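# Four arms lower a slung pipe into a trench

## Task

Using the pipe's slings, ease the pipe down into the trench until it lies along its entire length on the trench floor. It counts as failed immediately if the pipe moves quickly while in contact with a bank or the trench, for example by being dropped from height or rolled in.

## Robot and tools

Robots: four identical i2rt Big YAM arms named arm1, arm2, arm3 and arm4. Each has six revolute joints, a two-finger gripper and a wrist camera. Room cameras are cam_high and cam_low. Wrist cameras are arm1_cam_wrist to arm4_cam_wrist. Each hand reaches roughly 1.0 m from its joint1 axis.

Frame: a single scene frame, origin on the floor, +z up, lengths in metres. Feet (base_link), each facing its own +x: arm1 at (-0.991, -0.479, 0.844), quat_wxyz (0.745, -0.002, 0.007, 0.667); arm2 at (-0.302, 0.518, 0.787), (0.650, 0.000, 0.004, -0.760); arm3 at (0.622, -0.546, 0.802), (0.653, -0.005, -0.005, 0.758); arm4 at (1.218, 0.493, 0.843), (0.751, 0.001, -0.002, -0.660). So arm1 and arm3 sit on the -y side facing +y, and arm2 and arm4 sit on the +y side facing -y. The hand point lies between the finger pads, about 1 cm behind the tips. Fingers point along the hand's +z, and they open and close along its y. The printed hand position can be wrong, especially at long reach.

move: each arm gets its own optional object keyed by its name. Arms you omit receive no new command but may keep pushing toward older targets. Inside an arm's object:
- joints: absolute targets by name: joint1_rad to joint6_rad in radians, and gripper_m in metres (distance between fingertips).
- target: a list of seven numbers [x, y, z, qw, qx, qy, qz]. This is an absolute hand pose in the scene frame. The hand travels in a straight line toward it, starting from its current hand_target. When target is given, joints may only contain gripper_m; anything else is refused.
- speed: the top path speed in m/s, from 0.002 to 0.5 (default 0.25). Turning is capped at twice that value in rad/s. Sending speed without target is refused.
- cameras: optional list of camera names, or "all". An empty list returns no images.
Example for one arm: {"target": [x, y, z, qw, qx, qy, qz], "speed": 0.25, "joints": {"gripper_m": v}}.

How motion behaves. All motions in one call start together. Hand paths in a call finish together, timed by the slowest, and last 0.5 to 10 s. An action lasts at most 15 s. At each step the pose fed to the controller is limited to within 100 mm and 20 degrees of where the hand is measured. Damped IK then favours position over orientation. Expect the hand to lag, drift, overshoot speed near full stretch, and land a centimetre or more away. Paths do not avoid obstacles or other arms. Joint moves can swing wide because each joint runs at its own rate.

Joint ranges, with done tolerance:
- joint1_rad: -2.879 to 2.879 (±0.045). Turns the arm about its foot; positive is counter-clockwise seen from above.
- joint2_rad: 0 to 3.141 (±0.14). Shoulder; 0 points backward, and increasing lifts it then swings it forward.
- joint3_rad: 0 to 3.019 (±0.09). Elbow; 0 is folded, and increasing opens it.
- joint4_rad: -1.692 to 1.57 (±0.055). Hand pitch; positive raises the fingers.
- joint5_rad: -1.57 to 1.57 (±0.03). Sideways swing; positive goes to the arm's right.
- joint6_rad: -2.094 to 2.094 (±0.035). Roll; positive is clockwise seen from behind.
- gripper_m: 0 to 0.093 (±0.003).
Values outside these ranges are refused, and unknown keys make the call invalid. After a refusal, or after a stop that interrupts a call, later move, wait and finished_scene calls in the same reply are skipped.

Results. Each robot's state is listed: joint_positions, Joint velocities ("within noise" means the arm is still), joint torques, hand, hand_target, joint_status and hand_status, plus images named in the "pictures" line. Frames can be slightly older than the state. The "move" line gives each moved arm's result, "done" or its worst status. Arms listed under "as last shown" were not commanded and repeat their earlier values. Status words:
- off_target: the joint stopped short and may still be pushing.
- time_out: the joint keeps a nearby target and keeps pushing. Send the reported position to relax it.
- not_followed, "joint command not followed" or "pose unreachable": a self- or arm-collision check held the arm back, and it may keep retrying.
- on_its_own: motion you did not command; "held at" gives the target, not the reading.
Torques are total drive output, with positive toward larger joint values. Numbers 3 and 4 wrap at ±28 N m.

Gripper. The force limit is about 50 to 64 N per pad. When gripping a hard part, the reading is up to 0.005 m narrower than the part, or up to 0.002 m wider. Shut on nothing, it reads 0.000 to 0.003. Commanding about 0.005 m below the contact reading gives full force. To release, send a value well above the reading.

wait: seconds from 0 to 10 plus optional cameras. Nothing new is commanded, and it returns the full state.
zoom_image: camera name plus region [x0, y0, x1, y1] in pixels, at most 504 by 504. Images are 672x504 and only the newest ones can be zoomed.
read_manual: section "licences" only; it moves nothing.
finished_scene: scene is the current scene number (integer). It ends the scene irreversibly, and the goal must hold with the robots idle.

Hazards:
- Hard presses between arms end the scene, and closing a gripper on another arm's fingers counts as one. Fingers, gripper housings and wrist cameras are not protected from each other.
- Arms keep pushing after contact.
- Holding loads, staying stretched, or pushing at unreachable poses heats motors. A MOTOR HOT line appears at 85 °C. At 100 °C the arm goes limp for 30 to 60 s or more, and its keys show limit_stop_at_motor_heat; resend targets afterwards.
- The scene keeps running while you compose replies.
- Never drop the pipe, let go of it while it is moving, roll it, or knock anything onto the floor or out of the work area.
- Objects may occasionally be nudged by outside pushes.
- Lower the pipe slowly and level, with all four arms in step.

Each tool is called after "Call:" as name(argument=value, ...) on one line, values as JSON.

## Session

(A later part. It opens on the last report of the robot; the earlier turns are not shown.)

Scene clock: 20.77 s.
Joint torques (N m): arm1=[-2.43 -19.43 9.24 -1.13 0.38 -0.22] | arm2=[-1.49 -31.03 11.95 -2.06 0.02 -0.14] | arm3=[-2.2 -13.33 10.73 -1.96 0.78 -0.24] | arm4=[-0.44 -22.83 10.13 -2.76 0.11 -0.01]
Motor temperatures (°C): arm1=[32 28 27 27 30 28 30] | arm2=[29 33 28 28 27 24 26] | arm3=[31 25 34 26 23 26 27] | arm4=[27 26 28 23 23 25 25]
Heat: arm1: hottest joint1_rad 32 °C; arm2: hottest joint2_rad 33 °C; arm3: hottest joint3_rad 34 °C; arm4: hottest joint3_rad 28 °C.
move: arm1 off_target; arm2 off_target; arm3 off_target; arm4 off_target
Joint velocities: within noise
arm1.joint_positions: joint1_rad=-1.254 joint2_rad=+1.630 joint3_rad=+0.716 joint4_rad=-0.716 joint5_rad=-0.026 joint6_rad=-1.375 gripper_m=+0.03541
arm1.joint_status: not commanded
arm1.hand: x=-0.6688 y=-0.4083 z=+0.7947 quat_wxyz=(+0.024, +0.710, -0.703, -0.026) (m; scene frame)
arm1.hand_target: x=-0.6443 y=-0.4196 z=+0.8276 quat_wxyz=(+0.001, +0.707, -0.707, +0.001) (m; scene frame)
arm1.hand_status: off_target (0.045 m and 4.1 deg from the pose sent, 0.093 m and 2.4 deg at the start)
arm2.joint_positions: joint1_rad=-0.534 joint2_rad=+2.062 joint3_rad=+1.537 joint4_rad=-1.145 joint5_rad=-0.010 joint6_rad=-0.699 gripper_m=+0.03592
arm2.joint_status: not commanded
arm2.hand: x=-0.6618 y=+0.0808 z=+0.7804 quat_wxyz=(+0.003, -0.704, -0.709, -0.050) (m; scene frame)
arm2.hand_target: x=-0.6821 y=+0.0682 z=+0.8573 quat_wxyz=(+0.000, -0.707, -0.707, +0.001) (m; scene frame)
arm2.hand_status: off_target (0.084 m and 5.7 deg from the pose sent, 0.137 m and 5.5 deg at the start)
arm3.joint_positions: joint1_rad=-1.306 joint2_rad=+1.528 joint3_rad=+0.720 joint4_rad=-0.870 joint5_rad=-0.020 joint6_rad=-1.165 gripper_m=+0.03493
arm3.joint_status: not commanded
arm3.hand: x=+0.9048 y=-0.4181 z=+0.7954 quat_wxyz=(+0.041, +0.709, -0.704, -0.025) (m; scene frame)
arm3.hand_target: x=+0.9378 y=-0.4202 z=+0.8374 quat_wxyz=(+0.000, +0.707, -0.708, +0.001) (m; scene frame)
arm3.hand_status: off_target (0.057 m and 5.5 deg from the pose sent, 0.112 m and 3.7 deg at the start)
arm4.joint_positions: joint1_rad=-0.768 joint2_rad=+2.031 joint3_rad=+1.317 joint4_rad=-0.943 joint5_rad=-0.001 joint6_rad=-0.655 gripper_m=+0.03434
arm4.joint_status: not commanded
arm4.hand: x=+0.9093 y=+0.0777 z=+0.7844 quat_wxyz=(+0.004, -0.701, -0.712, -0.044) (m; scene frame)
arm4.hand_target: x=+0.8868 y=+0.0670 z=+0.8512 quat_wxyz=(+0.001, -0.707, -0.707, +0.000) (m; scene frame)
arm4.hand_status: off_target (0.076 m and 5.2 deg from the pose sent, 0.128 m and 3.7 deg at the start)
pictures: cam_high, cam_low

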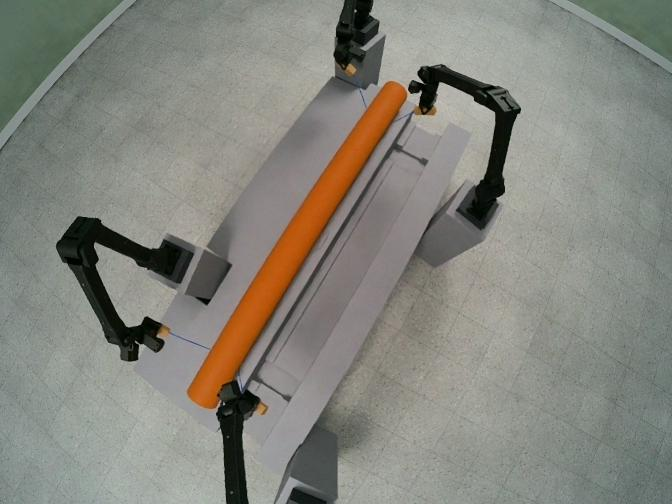

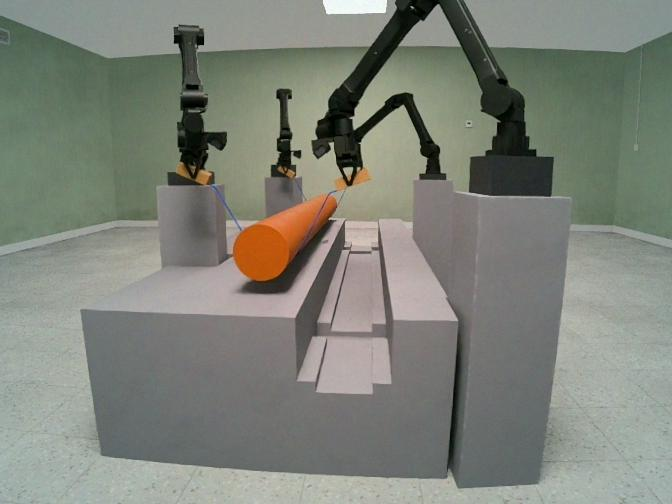

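Good. Traverse and lower to the check height.

Call:
move(arm1={"target":[-0.643,-0.115,0.84,0,0.7071,-0.7071,0],"speed":0.1}, arm2={"target":[-0.685,0.365,0.86,0,0.7071,0.7071,0],"speed":0.1}, arm3={"target":[0.94,-0.118,0.85,0,0.7071,-0.7071,0],"speed":0.1}, arm4={"target":[0.885,0.36,0.86,0,0.7071,0.7071,0],"speed":0.1}, cameras=["cam_low","cam_high"])

Call:
move(arm1={"target":[-0.643,-0.112,0.72,0,0.7071,-0.7071,0],"speed":0.07}, arm2={"target":[-0.685,0.37,0.72,0,0.7071,0.7071,0],"speed":0.07}, arm3={"target":[0.94,-0.115,0.73,0,0.7071,-0.7071,0],"speed":0.07}, arm4={"target":[0.885,0.365,0.715,0,0.7071,0.7071,0],"speed":0.07}, cameras=["cam_low","cam_high"])

Call:
zoom_image(camera="cam_low", region=[240, 150, 460, 400])

Call:
zoom_image(camera="cam_high", region=[180, 60, 500, 460])

Scene clock: 25.63 s.
Joint torques (N m): arm1=[-0.62 -26.75 11.3 -1.54 -0.05 -0.02] | arm2=[-3.66 -24.29 7.97 -0.39 0.33 -0.4] | arm3=[-1.14 -19.43 12.04 -2.09 0.5 -0.01] | arm4=[-2.49 -14.56 7.35 -1.22 0.45 -0.27]
Motor temperatures (°C): arm1=[32 29 27 27 30 28 30] | arm2=[29 34 28 28 27 24 26] | arm3=[31 26 36 26 24 26 28] | arm4=[27 27 28 23 24 25 25]
Heat: arm1: hottest joint1_rad 32 °C; arm2: hottest joint2_rad 34 °C; arm3: hottest joint3_rad 36 °C; arm4: hottest joint3_rad 28 °C.
move: arm1 off_target; arm2 off_target; arm3 off_target; arm4 off_target
Joint velocities: within noise
arm1.joint_positions: joint1_rad=-0.636 joint2_rad=+1.923 joint3_rad=+1.166 joint4_rad=-0.868 joint5_rad=-0.006 joint6_rad=-0.756 gripper_m=+0.03541
arm1.joint_status: not commanded
arm1.hand: x=-0.6656 y=-0.1269 z=+0.7894 quat_wxyz=(+0.034, +0.710, -0.703, -0.001) (m; scene frame)
arm1.hand_target: x=-0.6443 y=-0.1162 z=+0.8383 quat_wxyz=(-0.001, +0.707, -0.707, +0.000) (m; scene frame)
arm1.hand_status: off_target (0.057 m and 3.9 deg from the pose sent, 0.298 m and 4.1 deg at the start)
arm2.joint_positions: joint1_rad=-0.991 joint2_rad=+1.652 joint3_rad=+0.992 joint4_rad=-1.012 joint5_rad=-0.013 joint6_rad=-1.156 gripper_m=+0.03592
arm2.joint_status: not commanded
arm2.hand: x=-0.6632 y=+0.3534 z=+0.8093 quat_wxyz=(-0.020, -0.704, -0.709, -0.045) (m; scene frame)
arm2.hand_target: x=-0.6831 y=+0.3649 z=+0.8567 quat_wxyz=(+0.002, -0.707, -0.707, -0.001) (m; scene frame)
arm2.hand_status: off_target (0.056 m and 5.7 deg from the pose sent, 0.296 m and 5.7 deg at the start; pose on its path clipped on 3 of 133 steps)
arm3.joint_positions: joint1_rad=-0.770 joint2_rad=+1.931 joint3_rad=+1.301 joint4_rad=-1.029 joint5_rad=-0.021 joint6_rad=-0.641 gripper_m=+0.03493
arm3.joint_status: not commanded
arm3.hand: x=+0.9136 y=-0.1325 z=+0.7962 quat_wxyz=(+0.039, +0.713, -0.700, +0.001) (m; scene frame)
arm3.hand_target: x=+0.9382 y=-0.1202 z=+0.8489 quat_wxyz=(-0.001, +0.707, -0.707, +0.000) (m; scene frame)
arm3.hand_status: off_target (0.062 m and 4.6 deg from the pose sent, 0.307 m and 5.5 deg at the start)
arm4.joint_positions: joint1_rad=-1.273 joint2_rad=+1.593 joint3_rad=+0.790 joint4_rad=-0.833 joint5_rad=-0.010 joint6_rad=-1.157 gripper_m=+0.03434
arm4.joint_status: not commanded
arm4.hand: x=+0.9027 y=+0.3483 z=+0.8271 quat_wxyz=(-0.018, -0.702, -0.711, -0.030) (m; scene frame)
arm4.hand_target: x=+0.8859 y=+0.3596 z=+0.8576 quat_wxyz=(+0.001, -0.707, -0.707, -0.001) (m; scene frame)
arm4.hand_status: off_target (0.039 m and 4.1 deg from the pose sent, 0.293 m and 5.2 deg at the start)
pictures: cam_high, cam_low

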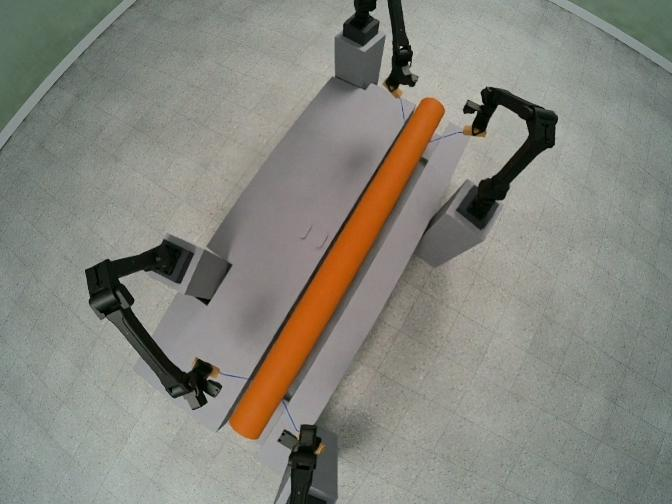

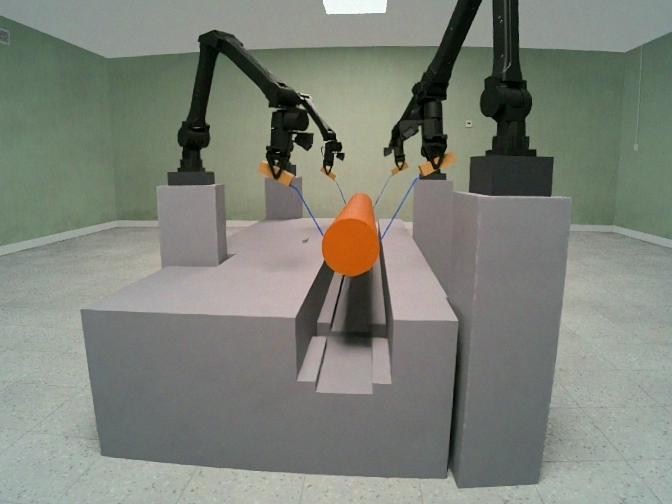

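Scene clock: 28.30 s.
Joint torques (N m): arm1=[-0.56 -28.1 6.78 -0.27 -0.07 -0.01] | arm2=[-4.13 -21.13 4.85 0.03 0.46 -0.34] | arm3=[-0.97 -20.89 6.31 -0.75 0.47 0.06] | arm4=[-2.73 -12.16 3.66 -0.42 0.37 -0.19]
Motor temperatures (°C): arm1=[32 30 28 27 30 28 30] | arm2=[29 34 28 28 27 24 26] | arm3=[31 26 36 26 24 26 28] | arm4=[27 27 28 23 24 25 26]
Heat: arm1: hottest joint1_rad 32 °C; arm2: hottest joint2_rad 34 °C; arm3: hottest joint3_rad 36 °C; arm4: hottest joint3_rad 28 °C.
move: arm1 off_target; arm2 off_target; arm3 off_target; arm4 off_target
Joint velocities: within noise
arm1.joint_positions: joint1_rad=-0.634 joint2_rad=+2.144 joint3_rad=+1.166 joint4_rad=-0.637 joint5_rad=-0.006 joint6_rad=-0.754 gripper_m=+0.03541
arm1.joint_status: not commanded
arm1.hand: x=-0.6630 y=-0.1230 z=+0.6839 quat_wxyz=(+0.029, +0.710, -0.704, -0.001) (m; scene frame)
arm1.hand_target: x=-0.6436 y=-0.1125 z=+0.7189 quat_wxyz=(+0.000, +0.707, -0.707, +0.000) (m; scene frame)
arm1.hand_status: off_target (0.043 m and 3.4 deg from the pose sent, 0.075 m and 4.0 deg at the start)
arm2.joint_positions: joint1_rad=-0.997 joint2_rad=+1.868 joint3_rad=+0.886 joint4_rad=-0.637 joint5_rad=-0.018 joint6_rad=-1.172 gripper_m=+0.03592
arm2.joint_status: not commanded
arm2.hand: x=-0.6653 y=+0.3552 z=+0.6950 quat_wxyz=(-0.013, -0.701, -0.713, -0.019) (m; scene frame)
arm2.hand_target: x=-0.6840 y=+0.3698 z=+0.7186 quat_wxyz=(+0.001, -0.707, -0.707, -0.001) (m; scene frame)
arm2.hand_status: off_target (0.035 m and 2.9 deg from the pose sent, 0.093 m and 5.7 deg at the start)
arm3.joint_positions: joint1_rad=-0.767 joint2_rad=+2.128 joint3_rad=+1.295 joint4_rad=-0.797 joint5_rad=-0.021 joint6_rad=-0.640 gripper_m=+0.03493
arm3.joint_status: not commanded
arm3.hand: x=+0.9231 y=-0.1184 z=+0.6930 quat_wxyz=(+0.025, +0.714, -0.699, -0.001) (m; scene frame)
arm3.hand_target: x=+0.9395 y=-0.1153 z=+0.7285 quat_wxyz=(+0.000, +0.707, -0.707, +0.000) (m; scene frame)
arm3.hand_status: off_target (0.041 m and 3.2 deg from the pose sent, 0.073 m and 4.6 deg at the start)
arm4.joint_positions: joint1_rad=-1.286 joint2_rad=+1.910 joint3_rad=+0.725 joint4_rad=-0.402 joint5_rad=-0.010 joint6_rad=-1.179 gripper_m=+0.03434
arm4.joint_status: not commanded
arm4.hand: x=+0.8974 y=+0.3508 z=+0.7050 quat_wxyz=(-0.009, -0.699, -0.715, -0.007) (m; scene frame)
arm4.hand_target: x=+0.8857 y=+0.3648 z=+0.7144 quat_wxyz=(+0.000, -0.707, -0.707, +0.000) (m; scene frame)
arm4.hand_status: off_target (0.021 m and 1.8 deg from the pose sent, 0.115 m and 4.1 deg at the start)
pictures: cam_high, cam_low

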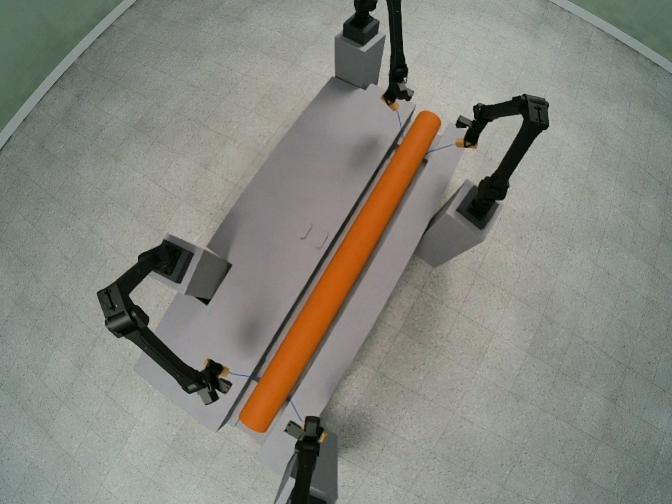

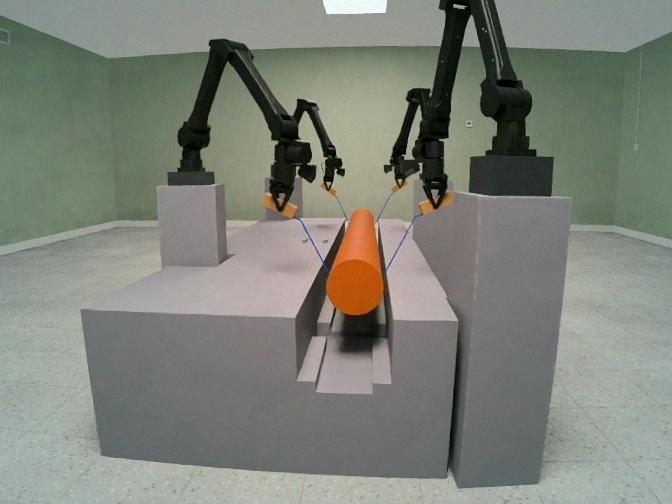

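Scaled by 2.016.

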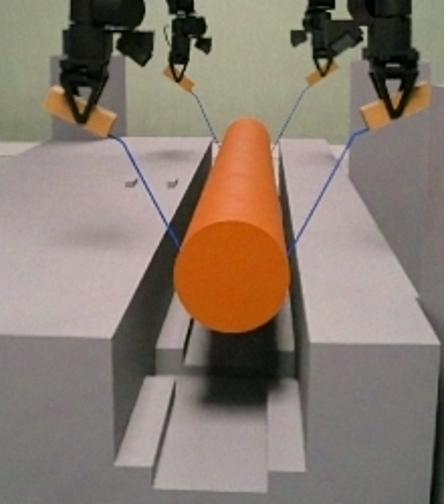

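Scaled by 1.260.

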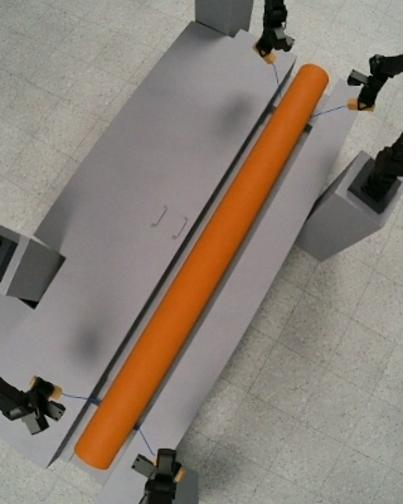

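Near end face at 232; nudge arm3/4 by −1 cm and lower.

Call:
move(arm1={"target":[-0.643,-0.114,0.63,0,0.7071,-0.7071,0],"speed":0.06}, arm2={"target":[-0.685,0.37,0.63,0,0.7071,0.7071,0],"speed":0.06}, arm3={"target":[0.94,-0.125,0.64,0,0.7071,-0.7071,0],"speed":0.06}, arm4={"target":[0.885,0.357,0.625,0,0.7071,0.7071,0],"speed":0.06}, cameras=["cam_low","cam_high"])

Call:
move(arm1={"target":[-0.643,-0.112,0.56,0,0.7071,-0.7071,0],"speed":0.04}, arm2={"target":[-0.685,0.37,0.56,0,0.7071,0.7071,0],"speed":0.04}, arm3={"target":[0.94,-0.118,0.565,0,0.7071,-0.7071,0],"speed":0.04}, arm4={"target":[0.885,0.362,0.555,0,0.7071,0.7071,0],"speed":0.04}, cameras=["cam_low","cam_high"])

Call:
zoom_image(camera="cam_low", region=[240, 150, 460, 400])

Call:
zoom_image(camera="cam_high", region=[180, 60, 500, 460])

Scene clock: 30.77 s.
Joint torques (N m): arm1=[-0.67 -26.64 4.83 0.01 -0.07 -0.02] | arm2=[-3.78 -20.89 3.44 -0.09 0.74 -0.29] | arm3=[-1.73 -20.42 4.55 -0.59 0.43 -0.06] | arm4=[-1.2 -12.57 1.24 -0.27 0.57 0.01]
Motor temperatures (°C): arm1=[32 30 28 27 30 28 30] | arm2=[29 34 28 28 27 24 26] | arm3=[31 27 36 26 24 26 28] | arm4=[27 27 28 23 24 25 26]
Heat: arm1: hottest joint1_rad 32 °C; arm2: hottest joint2_rad 34 °C; arm3: hottest joint3_rad 36 °C; arm4: hottest joint3_rad 28 °C.
move: arm1 off_target; arm2 off_target; arm3 off_target; arm4 off_target
Joint velocities: within noise
arm1.joint_positions: joint1_rad=-0.634 joint2_rad=+2.325 joint3_rad=+1.201 joint4_rad=-0.473 joint5_rad=-0.006 joint6_rad=-0.754 gripper_m=+0.03541
arm1.joint_status: not commanded
arm1.hand: x=-0.6618 y=-0.1216 z=+0.6045 quat_wxyz=(+0.020, +0.710, -0.704, -0.001) (m; scene frame)
arm1.hand_target: x=-0.6434 y=-0.1143 z=+0.6293 quat_wxyz=(+0.000, +0.707, -0.707, +0.000) (m; scene frame)
arm1.hand_status: off_target (0.033 m and 2.3 deg from the pose sent, 0.058 m and 3.4 deg at the start)
arm2.joint_positions: joint1_rad=-0.998 joint2_rad=+2.078 joint3_rad=+0.882 joint4_rad=-0.406 joint5_rad=-0.025 joint6_rad=-1.173 gripper_m=+0.03592
arm2.joint_status: not commanded
arm2.hand: x=-0.6645 y=+0.3550 z=+0.6129 quat_wxyz=(-0.014, -0.700, -0.714, -0.010) (m; scene frame)
arm2.hand_target: x=-0.6844 y=+0.3700 z=+0.6293 quat_wxyz=(+0.001, -0.707, -0.707, +0.000) (m; scene frame)
arm2.hand_status: off_target (0.031 m and 2.2 deg from the pose sent, 0.069 m and 2.9 deg at the start)
arm3.joint_positions: joint1_rad=-0.767 joint2_rad=+2.280 joint3_rad=+1.277 joint4_rad=-0.613 joint5_rad=-0.020 joint6_rad=-0.640 gripper_m=+0.03493
arm3.joint_status: not commanded
arm3.hand: x=+0.9199 y=-0.1247 z=+0.6111 quat_wxyz=(+0.018, +0.714, -0.700, -0.002) (m; scene frame)
arm3.hand_target: x=+0.9395 y=-0.1252 z=+0.6387 quat_wxyz=(+0.000, +0.707, -0.707, +0.000) (m; scene frame)
arm3.hand_status: off_target (0.035 m and 2.4 deg from the pose sent, 0.056 m and 3.2 deg at the start)
arm4.joint_positions: joint1_rad=-1.282 joint2_rad=+2.181 joint3_rad=+0.785 joint4_rad=-0.173 joint5_rad=-0.015 joint6_rad=-1.180 gripper_m=+0.03434
arm4.joint_status: not commanded
arm4.hand: x=+0.8894 y=+0.3446 z=+0.6197 quat_wxyz=(-0.008, -0.698, -0.716, +0.003) (m; scene frame)
arm4.hand_target: x=+0.8854 y=+0.3568 z=+0.6247 quat_wxyz=(+0.000, -0.707, -0.707, +0.000) (m; scene frame)
arm4.hand_status: off_target (0.014 m and 1.8 deg from the pose sent, 0.081 m and 1.8 deg at the start)
pictures: cam_high, cam_low

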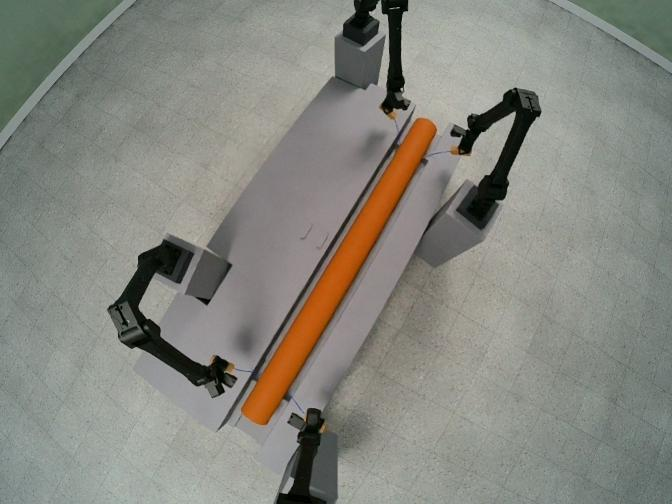

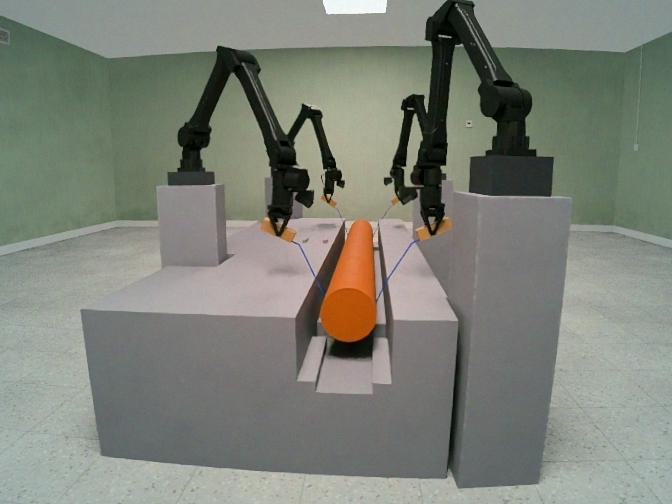

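Scene clock: 33.20 s.
Joint torques (N m): arm1=[-0.79 -22.42 4.92 0.8 0.08 0.01] | arm2=[-3.72 -18.26 2.44 0.87 0.86 -0.19] | arm3=[-1.44 -18.78 4.64 -0.69 0.7 0.03] | arm4=[-2.26 -11.81 -0.1 -0.18 1.18 -0.1]
Motor temperatures (°C): arm1=[32 31 28 27 30 28 30] | arm2=[29 34 28 28 27 24 26] | arm3=[31 27 36 26 24 26 28] | arm4=[27 27 28 23 24 25 26]
Heat: arm1: hottest joint1_rad 32 °C; arm2: hottest joint2_rad 34 °C; arm3: hottest joint3_rad 36 °C; arm4: hottest joint3_rad 28 °C.
move: arm1 off_target; arm2 off_target; arm3 off_target; arm4 off_target
Joint velocities: within noise
arm1.joint_positions: joint1_rad=-0.630 joint2_rad=+2.439 joint3_rad=+1.264 joint4_rad=-0.393 joint5_rad=-0.011 joint6_rad=-0.754 gripper_m=+0.03541
arm1.joint_status: not commanded
arm1.hand: x=-0.6549 y=-0.1104 z=+0.5596 quat_wxyz=(+0.005, +0.712, -0.702, -0.004) (m; scene frame)
arm1.hand_target: x=-0.6432 y=-0.1122 z=+0.5601 quat_wxyz=(+0.000, +0.707, -0.707, +0.000) (m; scene frame)
arm1.hand_status: off_target (0.012 m and 1.1 deg from the pose sent, 0.049 m and 2.3 deg at the start)
arm2.joint_positions: joint1_rad=-1.009 joint2_rad=+2.231 joint3_rad=+0.926 joint4_rad=-0.273 joint5_rad=-0.029 joint6_rad=-1.182 gripper_m=+0.03592
arm2.joint_status: not commanded
arm2.hand: x=-0.6743 y=+0.3552 z=+0.5590 quat_wxyz=(-0.011, -0.701, -0.713, +0.002) (m; scene frame)
arm2.hand_target: x=-0.6846 y=+0.3699 z=+0.5601 quat_wxyz=(+0.000, -0.707, -0.707, +0.000) (m; scene frame)
arm2.hand_status: off_target (0.018 m and 1.6 deg from the pose sent, 0.059 m and 2.3 deg at the start)
arm3.joint_positions: joint1_rad=-0.763 joint2_rad=+2.419 joint3_rad=+1.330 joint4_rad=-0.497 joint5_rad=-0.027 joint6_rad=-0.640 gripper_m=+0.03493
arm3.joint_status: not commanded
arm3.hand: x=+0.9236 y=-0.1146 z=+0.5508 quat_wxyz=(+0.004, +0.716, -0.698, -0.008) (m; scene frame)
arm3.hand_target: x=+0.9398 y=-0.1182 z=+0.5646 quat_wxyz=(+0.000, +0.707, -0.707, +0.000) (m; scene frame)
arm3.hand_status: off_target (0.022 m and 1.8 deg from the pose sent, 0.051 m and 2.4 deg at the start)
arm4.joint_positions: joint1_rad=-1.282 joint2_rad=+2.373 joint3_rad=+0.863 joint4_rad=-0.031 joint5_rad=-0.030 joint6_rad=-1.180 gripper_m=+0.03434
arm4.joint_status: not commanded
arm4.hand: x=+0.8814 y=+0.3380 z=+0.5576 quat_wxyz=(-0.010, -0.697, -0.717, +0.018) (m; scene frame)
arm4.hand_target: x=+0.8859 y=+0.3610 z=+0.5551 quat_wxyz=(+0.000, -0.707, -0.707, +0.000) (m; scene frame)
arm4.hand_status: off_target (0.024 m and 2.9 deg from the pose sent, 0.067 m and 1.8 deg at the start)
pictures: cam_high, cam_low

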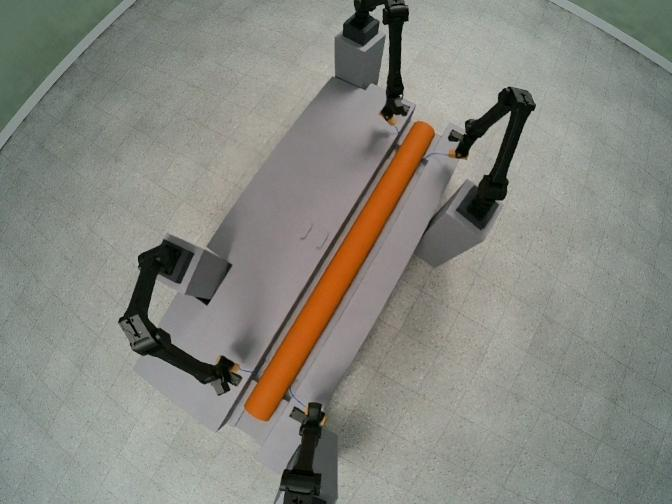

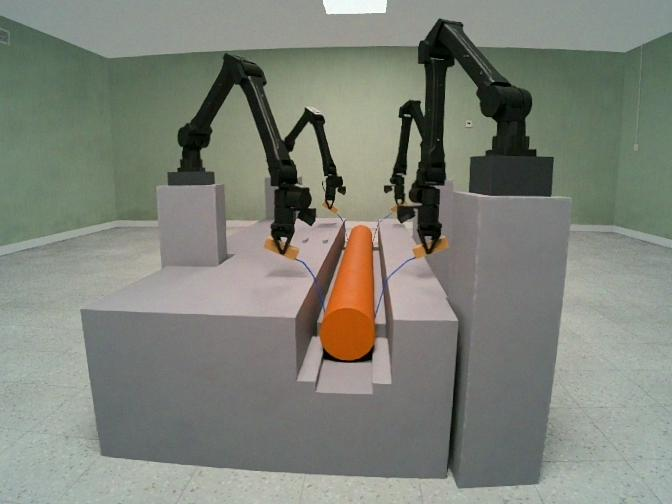

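Scaled by 2.016.

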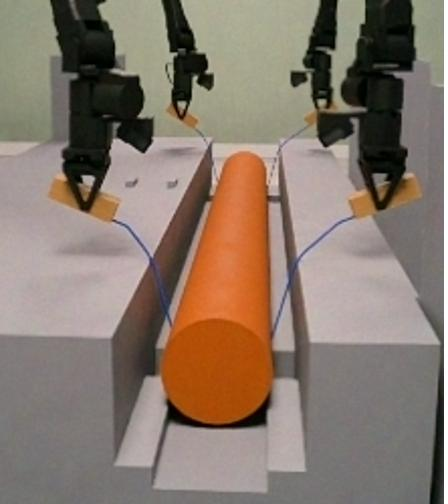

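Scaled by 1.260.

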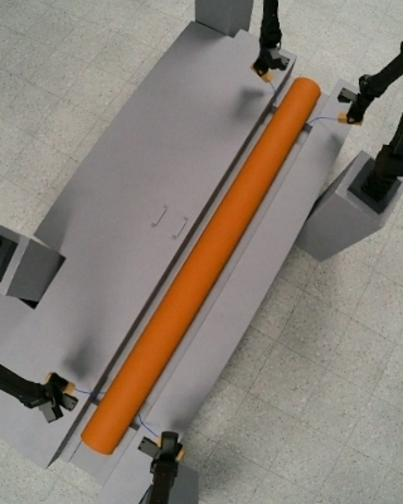

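Call:
move(arm1={"target":[-0.65,-0.18,0.498,0,0.7071,-0.7071,0],"speed":0.1}, arm2={"target":[-0.68,0.29,0.49,0,0.7071,0.7071,0],"speed":0.1}, arm3={"target":[0.93,-0.18,0.49,0,0.7071,-0.7071,0],"speed":0.1}, arm4={"target":[0.885,0.29,0.49,0,0.7071,0.7071,0],"speed":0.1}, cameras=[])

Call:
move(arm1={"target":[-0.648,-0.17,0.47,-0.153,0.69,-0.69,-0.153],"speed":0.2}, arm2={"target":[-0.682,0.29,0.47,0.153,0.69,0.69,-0.153],"speed":0.2}, arm3={"target":[0.93,-0.175,0.47,-0.153,0.69,-0.69,-0.153],"speed":0.2}, arm4={"target":[0.88,0.29,0.47,0.153,0.69,0.69,-0.153],"speed":0.2}, cameras=["cam_high","cam_low"])

Call:
zoom_image(camera="cam_low", region=[240, 150, 460, 400])

Scene clock: 35.33 s.
Joint torques (N m): arm1=[-0.21 -19.37 1.89 1.43 -0.04 -0.05] | arm2=[0.79 -17.49 3.22 1.42 0.11 0.08] | arm3=[0.09 -14.97 2.78 0.62 0.07 -0.05] | arm4=[1.73 -11.28 1.61 -0.1 0.01 0.15]
Motor temperatures (°C): arm1=[32 31 28 27 30 28 30] | arm2=[29 34 28 28 27 24 26] | arm3=[30 27 36 26 24 26 28] | arm4=[27 27 28 23 24 25 26]
Heat: arm1: hottest joint1_rad 32 °C; arm2: hottest joint2_rad 34 °C; arm3: hottest joint3_rad 36 °C; arm4: hottest joint3_rad 28 °C.
move: arm1 off_target; arm2 off_target; arm3 done; arm4 off_target
Joint velocities: within noise
arm1.joint_positions: joint1_rad=-0.729 joint2_rad=+2.528 joint3_rad=+1.202 joint4_rad=-0.210 joint5_rad=-0.009 joint6_rad=-0.838 gripper_m=+0.03541
arm1.joint_status: not commanded
arm1.hand: x=-0.6437 y=-0.1676 z=+0.5115 quat_wxyz=(-0.010, +0.706, -0.708, -0.002) (m; scene frame)
arm1.hand_target: x=-0.6504 y=-0.1800 z=+0.4986 quat_wxyz=(+0.000, +0.707, -0.707, +0.000) (m; scene frame)
arm1.hand_status: off_target (0.019 m and 1.2 deg from the pose sent, 0.093 m and 1.1 deg at the start)
arm2.joint_positions: joint1_rad=-0.884 joint2_rad=+2.408 joint3_rad=+1.078 joint4_rad=-0.240 joint5_rad=-0.012 joint6_rad=-1.043 gripper_m=+0.03592
arm2.joint_status: not commanded
arm2.hand: x=-0.6821 y=+0.2960 z=+0.5020 quat_wxyz=(-0.002, -0.706, -0.708, +0.002) (m; scene frame)
arm2.hand_target: x=-0.6797 y=+0.2903 z=+0.4904 quat_wxyz=(+0.000, -0.707, -0.707, +0.000) (m; scene frame)
arm2.hand_status: off_target (0.014 m and 0.3 deg from the pose sent, 0.095 m and 1.6 deg at the start)
arm3.joint_positions: joint1_rad=-0.838 joint2_rad=+2.503 joint3_rad=+1.236 joint4_rad=-0.308 joint5_rad=-0.012 joint6_rad=-0.688 gripper_m=+0.03493
arm3.joint_status: not commanded
arm3.hand: x=+0.9295 y=-0.1743 z=+0.4961 quat_wxyz=(-0.002, +0.707, -0.708, -0.001) (m; scene frame)
arm3.hand_target: x=+0.9298 y=-0.1800 z=+0.4901 quat_wxyz=(+0.000, +0.707, -0.707, +0.000) (m; scene frame)
arm3.hand_status: done (0.008 m and 0.3 deg from the pose sent, 0.090 m and 1.8 deg at the start)
arm4.joint_positions: joint1_rad=-1.157 joint2_rad=+2.541 joint3_rad=+1.025 joint4_rad=-0.026 joint5_rad=-0.001 joint6_rad=-1.037 gripper_m=+0.03434
arm4.joint_status: not commanded
arm4.hand: x=+0.8766 y=+0.2866 z=+0.5008 quat_wxyz=(+0.001, -0.704, -0.710, +0.012) (m; scene frame)
arm4.hand_target: x=+0.8852 y=+0.2902 z=+0.4904 quat_wxyz=(+0.000, -0.707, -0.707, +0.000) (m; scene frame)
arm4.hand_status: off_target (0.014 m and 1.5 deg from the pose sent, 0.083 m and 2.9 deg at the start)
pictures: none
No camera images: "cameras" was empty.

Scene clock: 37.23 s.
Joint torques (N m): arm1=[0.15 -18.67 0.68 1.89 -0.54 -0.07] | arm2=[-1.38 -19.37 0.32 1.57 -0.69 -0.23] | arm3=[0.21 -13.74 1.25 1.36 -0.4 -0.09] | arm4=[0.73 -11.11 0.25 1.01 -0.63 -0.11]
Motor temperatures (°C): arm1=[32 31 28 27 30 28 30] | arm2=[29 34 28 28 27 24 26] | arm3=[30 28 35 26 24 26 28] | arm4=[27 27 28 23 24 25 26]
Heat: arm1: hottest joint1_rad 32 °C; arm2: hottest joint2_rad 34 °C; arm3: hottest joint3_rad 35 °C; arm4: hottest joint3_rad 28 °C.
move: arm1 off_target; arm2 done; arm3 done; arm4 off_target
Joint velocities: within noise
arm1.joint_positions: joint1_rad=-0.846 joint2_rad=+2.642 joint3_rad=+1.124 joint4_rad=+0.233 joint5_rad=-0.357 joint6_rad=-0.906 gripper_m=+0.03541
arm1.joint_status: not commanded
arm1.hand: x=-0.6416 y=-0.1612 z=+0.4804 quat_wxyz=(-0.158, +0.690, -0.690, -0.152) (m; scene frame)
arm1.hand_target: x=-0.6483 y=-0.1700 z=+0.4703 quat_wxyz=(-0.153, +0.690, -0.690, -0.153) (m; scene frame)
arm1.hand_status: off_target (0.015 m and 0.5 deg from the pose sent, 0.042 m and 24.0 deg at the start)
arm2.joint_positions: joint1_rad=-1.014 joint2_rad=+2.519 joint3_rad=+1.027 joint4_rad=+0.090 joint5_rad=-0.403 joint6_rad=-1.128 gripper_m=+0.03592
arm2.joint_status: not commanded
arm2.hand: x=-0.6807 y=+0.2869 z=+0.4716 quat_wxyz=(-0.153, -0.693, -0.689, +0.147) (m; scene frame)
arm2.hand_target: x=-0.6821 y=+0.2899 z=+0.4701 quat_wxyz=(-0.153, -0.690, -0.690, +0.153) (m; scene frame)
arm2.hand_status: done (0.004 m and 0.8 deg from the pose sent, 0.033 m and 24.7 deg at the start)
arm3.joint_positions: joint1_rad=-0.941 joint2_rad=+2.570 joint3_rad=+1.084 joint4_rad=+0.226 joint5_rad=-0.313 joint6_rad=-0.739 gripper_m=+0.03493
arm3.joint_status: not commanded
arm3.hand: x=+0.9323 y=-0.1686 z=+0.4765 quat_wxyz=(-0.155, +0.690, -0.691, -0.153) (m; scene frame)
arm3.hand_target: x=+0.9298 y=-0.1750 z=+0.4701 quat_wxyz=(-0.153, +0.690, -0.690, -0.153) (m; scene frame)
arm3.hand_status: done (0.009 m and 0.2 deg from the pose sent, 0.026 m and 24.7 deg at the start)
arm4.joint_positions: joint1_rad=-1.327 joint2_rad=+2.652 joint3_rad=+0.998 joint4_rad=+0.263 joint5_rad=-0.399 joint6_rad=-1.156 gripper_m=+0.03434
arm4.joint_status: not commanded
arm4.hand: x=+0.8735 y=+0.2858 z=+0.4790 quat_wxyz=(-0.151, -0.693, -0.688, +0.155) (m; scene frame)
arm4.hand_target: x=+0.8801 y=+0.2900 z=+0.4703 quat_wxyz=(-0.153, -0.690, -0.690, +0.153) (m; scene frame)
arm4.hand_status: off_target (0.012 m and 0.5 deg from the pose sent, 0.031 m and 24.1 deg at the start)
pictures: cam_high, cam_low

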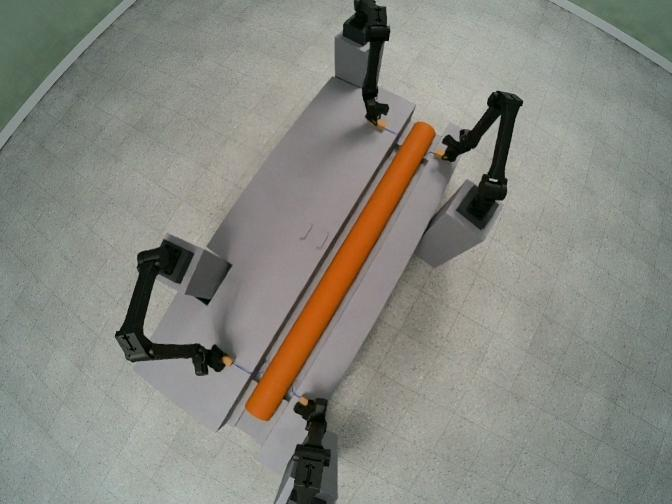

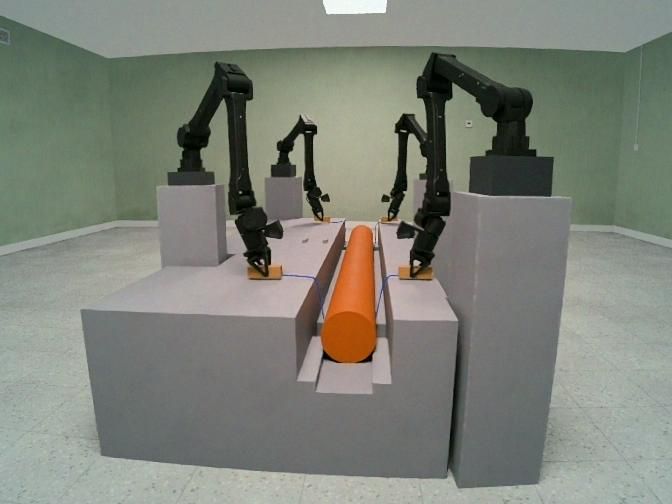

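Scaled by 2.016.

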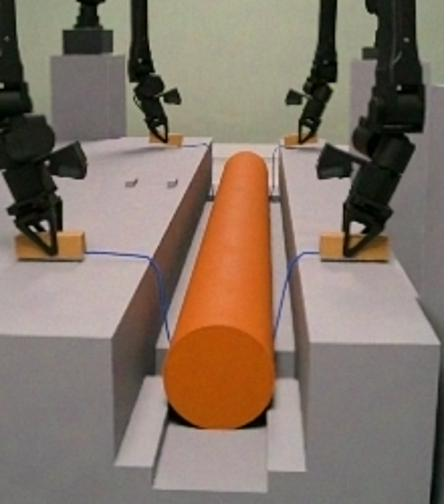

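Call:
move(arm1={"joints":{"gripper_m":0.085}}, arm2={"joints":{"gripper_m":0.085}}, arm3={"joints":{"gripper_m":0.085}}, arm4={"joints":{"gripper_m":0.085}}, cameras=[])

Call:
move(arm1={"target":[-0.648,-0.205,0.58,-0.153,0.69,-0.69,-0.153],"speed":0.2}, arm2={"target":[-0.682,0.335,0.58,0.153,0.69,0.69,-0.153],"speed":0.2}, arm3={"target":[0.93,-0.215,0.58,-0.153,0.69,-0.69,-0.153],"speed":0.2}, arm4={"target":[0.88,0.335,0.58,0.153,0.69,0.69,-0.153],"speed":0.2}, cameras=["cam_low","cam_high"])

Scene clock: 38.20 s.
Joint torques (N m): arm1=[-0.15 -18.73 0.69 1.95 -0.54 -0.06] | arm2=[-1.14 -18.73 0.62 1.57 -0.62 -0.21] | arm3=[0.09 -13.74 1.26 1.31 -0.38 -0.07] | arm4=[0.67 -11.05 0.24 1.01 -0.57 -0.11]
Motor temperatures (°C): arm1=[32 31 28 27 30 28 30] | arm2=[29 34 28 28 27 24 26] | arm3=[30 27 35 26 24 26 28] | arm4=[27 27 28 23 24 25 26]
Heat: arm1: hottest joint1_rad 32 °C; arm2: hottest joint2_rad 34 °C; arm3: hottest joint3_rad 35 °C; arm4: hottest joint3_rad 28 °C.
move: arm1 done; arm2 done; arm3 done; arm4 done
Joint velocities: within noise
arm1.joint_positions: joint1_rad=-0.846 joint2_rad=+2.642 joint3_rad=+1.124 joint4_rad=+0.233 joint5_rad=-0.357 joint6_rad=-0.906 gripper_m=+0.08486
arm1.joint_status: all done
arm1.hand: x=-0.6416 y=-0.1612 z=+0.4804 quat_wxyz=(-0.158, +0.690, -0.690, -0.152) (m; scene frame)
arm1.hand_target: x=-0.6483 y=-0.1700 z=+0.4703 quat_wxyz=(-0.153, +0.690, -0.690, -0.153) (m; scene frame)
arm1.hand_status: not commanded
arm2.joint_positions: joint1_rad=-1.014 joint2_rad=+2.519 joint3_rad=+1.027 joint4_rad=+0.090 joint5_rad=-0.404 joint6_rad=-1.129 gripper_m=+0.08480
arm2.joint_status: all done
arm2.hand: x=-0.6808 y=+0.2866 z=+0.4717 quat_wxyz=(-0.154, -0.693, -0.689, +0.148) (m; scene frame)
arm2.hand_target: x=-0.6820 y=+0.2900 z=+0.4701 quat_wxyz=(-0.153, -0.690, -0.690, +0.153) (m; scene frame)
arm2.hand_status: not commanded
arm3.joint_positions: joint1_rad=-0.941 joint2_rad=+2.570 joint3_rad=+1.084 joint4_rad=+0.227 joint5_rad=-0.314 joint6_rad=-0.739 gripper_m=+0.08485
arm3.joint_status: all done
arm3.hand: x=+0.9325 y=-0.1683 z=+0.4766 quat_wxyz=(-0.156, +0.690, -0.690, -0.153) (m; scene frame)
arm3.hand_target: x=+0.9299 y=-0.1750 z=+0.4701 quat_wxyz=(-0.153, +0.690, -0.690, -0.153) (m; scene frame)
arm3.hand_status: not commanded
arm4.joint_positions: joint1_rad=-1.327 joint2_rad=+2.652 joint3_rad=+0.998 joint4_rad=+0.263 joint5_rad=-0.401 joint6_rad=-1.157 gripper_m=+0.08487
arm4.joint_status: all done
arm4.hand: x=+0.8736 y=+0.2856 z=+0.4791 quat_wxyz=(-0.151, -0.692, -0.688, +0.156) (m; scene frame)
arm4.hand_target: x=+0.8801 y=+0.2900 z=+0.4703 quat_wxyz=(-0.153, -0.690, -0.690, +0.153) (m; scene frame)
arm4.hand_status: not commanded
pictures: none
No camera images: "cameras" was empty.

Scene clock: 39.70 s.
Joint torques (N m): arm1=[-0.26 -18.43 1.21 0.8 -0.56 -0.03] | arm2=[-1.61 -19.66 1.65 0.76 -0.65 -0.25] | arm3=[0.79 -14.62 1.76 0.44 -0.38 -0.09] | arm4=[0.73 -11.99 0.29 -0.17 -0.58 -0.12]
Motor temperatures (°C): arm1=[32 31 28 27 30 28 30] | arm2=[29 34 28 28 27 24 26] | arm3=[30 28 35 26 24 26 28] | arm4=[27 27 28 23 24 25 26]
Heat: arm1: hottest joint1_rad 32 °C; arm2: hottest joint2_rad 34 °C; arm3: hottest joint3_rad 35 °C; arm4: hottest joint3_rad 28 °C.
move: arm1 done; arm2 done; arm3 done; arm4 done
Joint velocities: within noise
arm1.joint_positions: joint1_rad=-0.922 joint2_rad=+2.347 joint3_rad=+0.903 joint4_rad=+0.143 joint5_rad=-0.376 joint6_rad=-0.982 gripper_m=+0.08496
arm1.joint_status: not commanded
arm1.hand: x=-0.6421 y=-0.1985 z=+0.5843 quat_wxyz=(-0.163, +0.689, -0.690, -0.150) (m; scene frame)
arm1.hand_target: x=-0.6481 y=-0.2048 z=+0.5801 quat_wxyz=(-0.153, +0.690, -0.690, -0.153) (m; scene frame)
arm1.hand_status: done (0.010 m and 1.2 deg from the pose sent, 0.109 m and 0.5 deg at the start)
arm2.joint_positions: joint1_rad=-1.120 joint2_rad=+2.223 joint3_rad=+0.860 joint4_rad=-0.089 joint5_rad=-0.420 joint6_rad=-1.244 gripper_m=+0.08489
arm2.joint_status: not commanded
arm2.hand: x=-0.6771 y=+0.3327 z=+0.5728 quat_wxyz=(-0.155, -0.693, -0.689, +0.147) (m; scene frame)
arm2.hand_target: x=-0.6819 y=+0.3349 z=+0.5798 quat_wxyz=(-0.153, -0.690, -0.690, +0.153) (m; scene frame)
arm2.hand_status: done (0.009 m and 0.8 deg from the pose sent, 0.119 m and 0.7 deg at the start)
arm3.joint_positions: joint1_rad=-1.015 joint2_rad=+2.284 joint3_rad=+0.867 joint4_rad=+0.118 joint5_rad=-0.335 joint6_rad=-0.814 gripper_m=+0.08495
arm3.joint_status: not commanded
arm3.hand: x=+0.9261 y=-0.2149 z=+0.5725 quat_wxyz=(-0.148, +0.690, -0.692, -0.154) (m; scene frame)
arm3.hand_target: x=+0.9300 y=-0.2150 z=+0.5799 quat_wxyz=(-0.153, +0.690, -0.690, -0.153) (m; scene frame)
arm3.hand_status: done (0.008 m and 0.6 deg from the pose sent, 0.113 m and 0.3 deg at the start)
arm4.joint_positions: joint1_rad=-1.447 joint2_rad=+2.358 joint3_rad=+0.796 joint4_rad=+0.118 joint5_rad=-0.418 joint6_rad=-1.286 gripper_m=+0.08496
arm4.joint_status: not commanded
arm4.hand: x=+0.8779 y=+0.3325 z=+0.5784 quat_wxyz=(-0.151, -0.692, -0.688, +0.155) (m; scene frame)
arm4.hand_target: x=+0.8798 y=+0.3349 z=+0.5800 quat_wxyz=(-0.153, -0.690, -0.690, +0.153) (m; scene frame)
arm4.hand_status: done (0.004 m and 0.5 deg from the pose sent, 0.113 m and 0.5 deg at the start)
pictures: cam_high, cam_low

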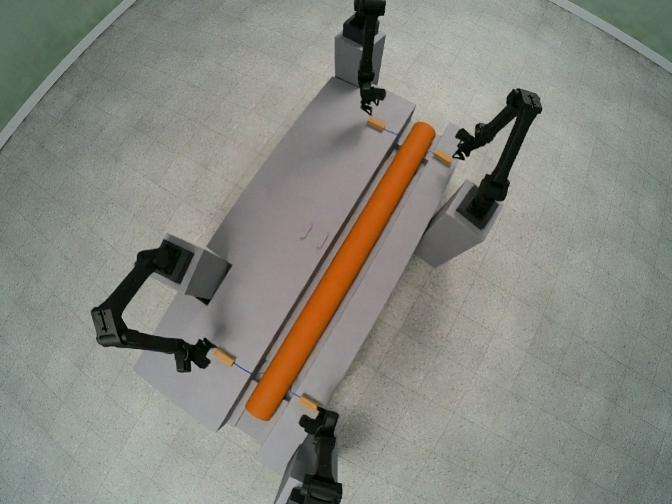

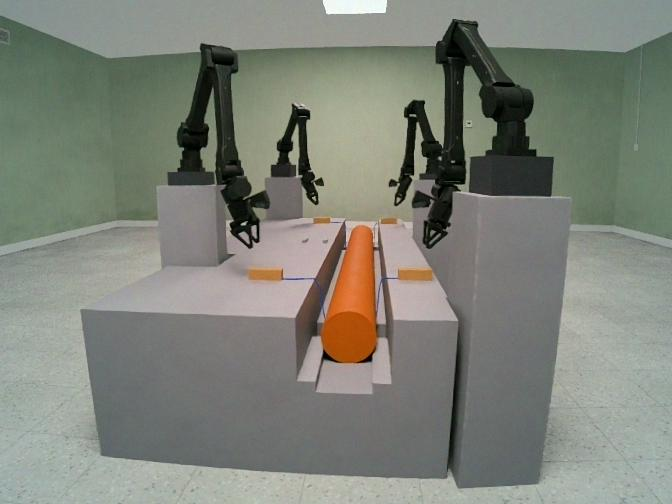

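Call:
finished_scene(scene=3)

The scene is finished: the task was done.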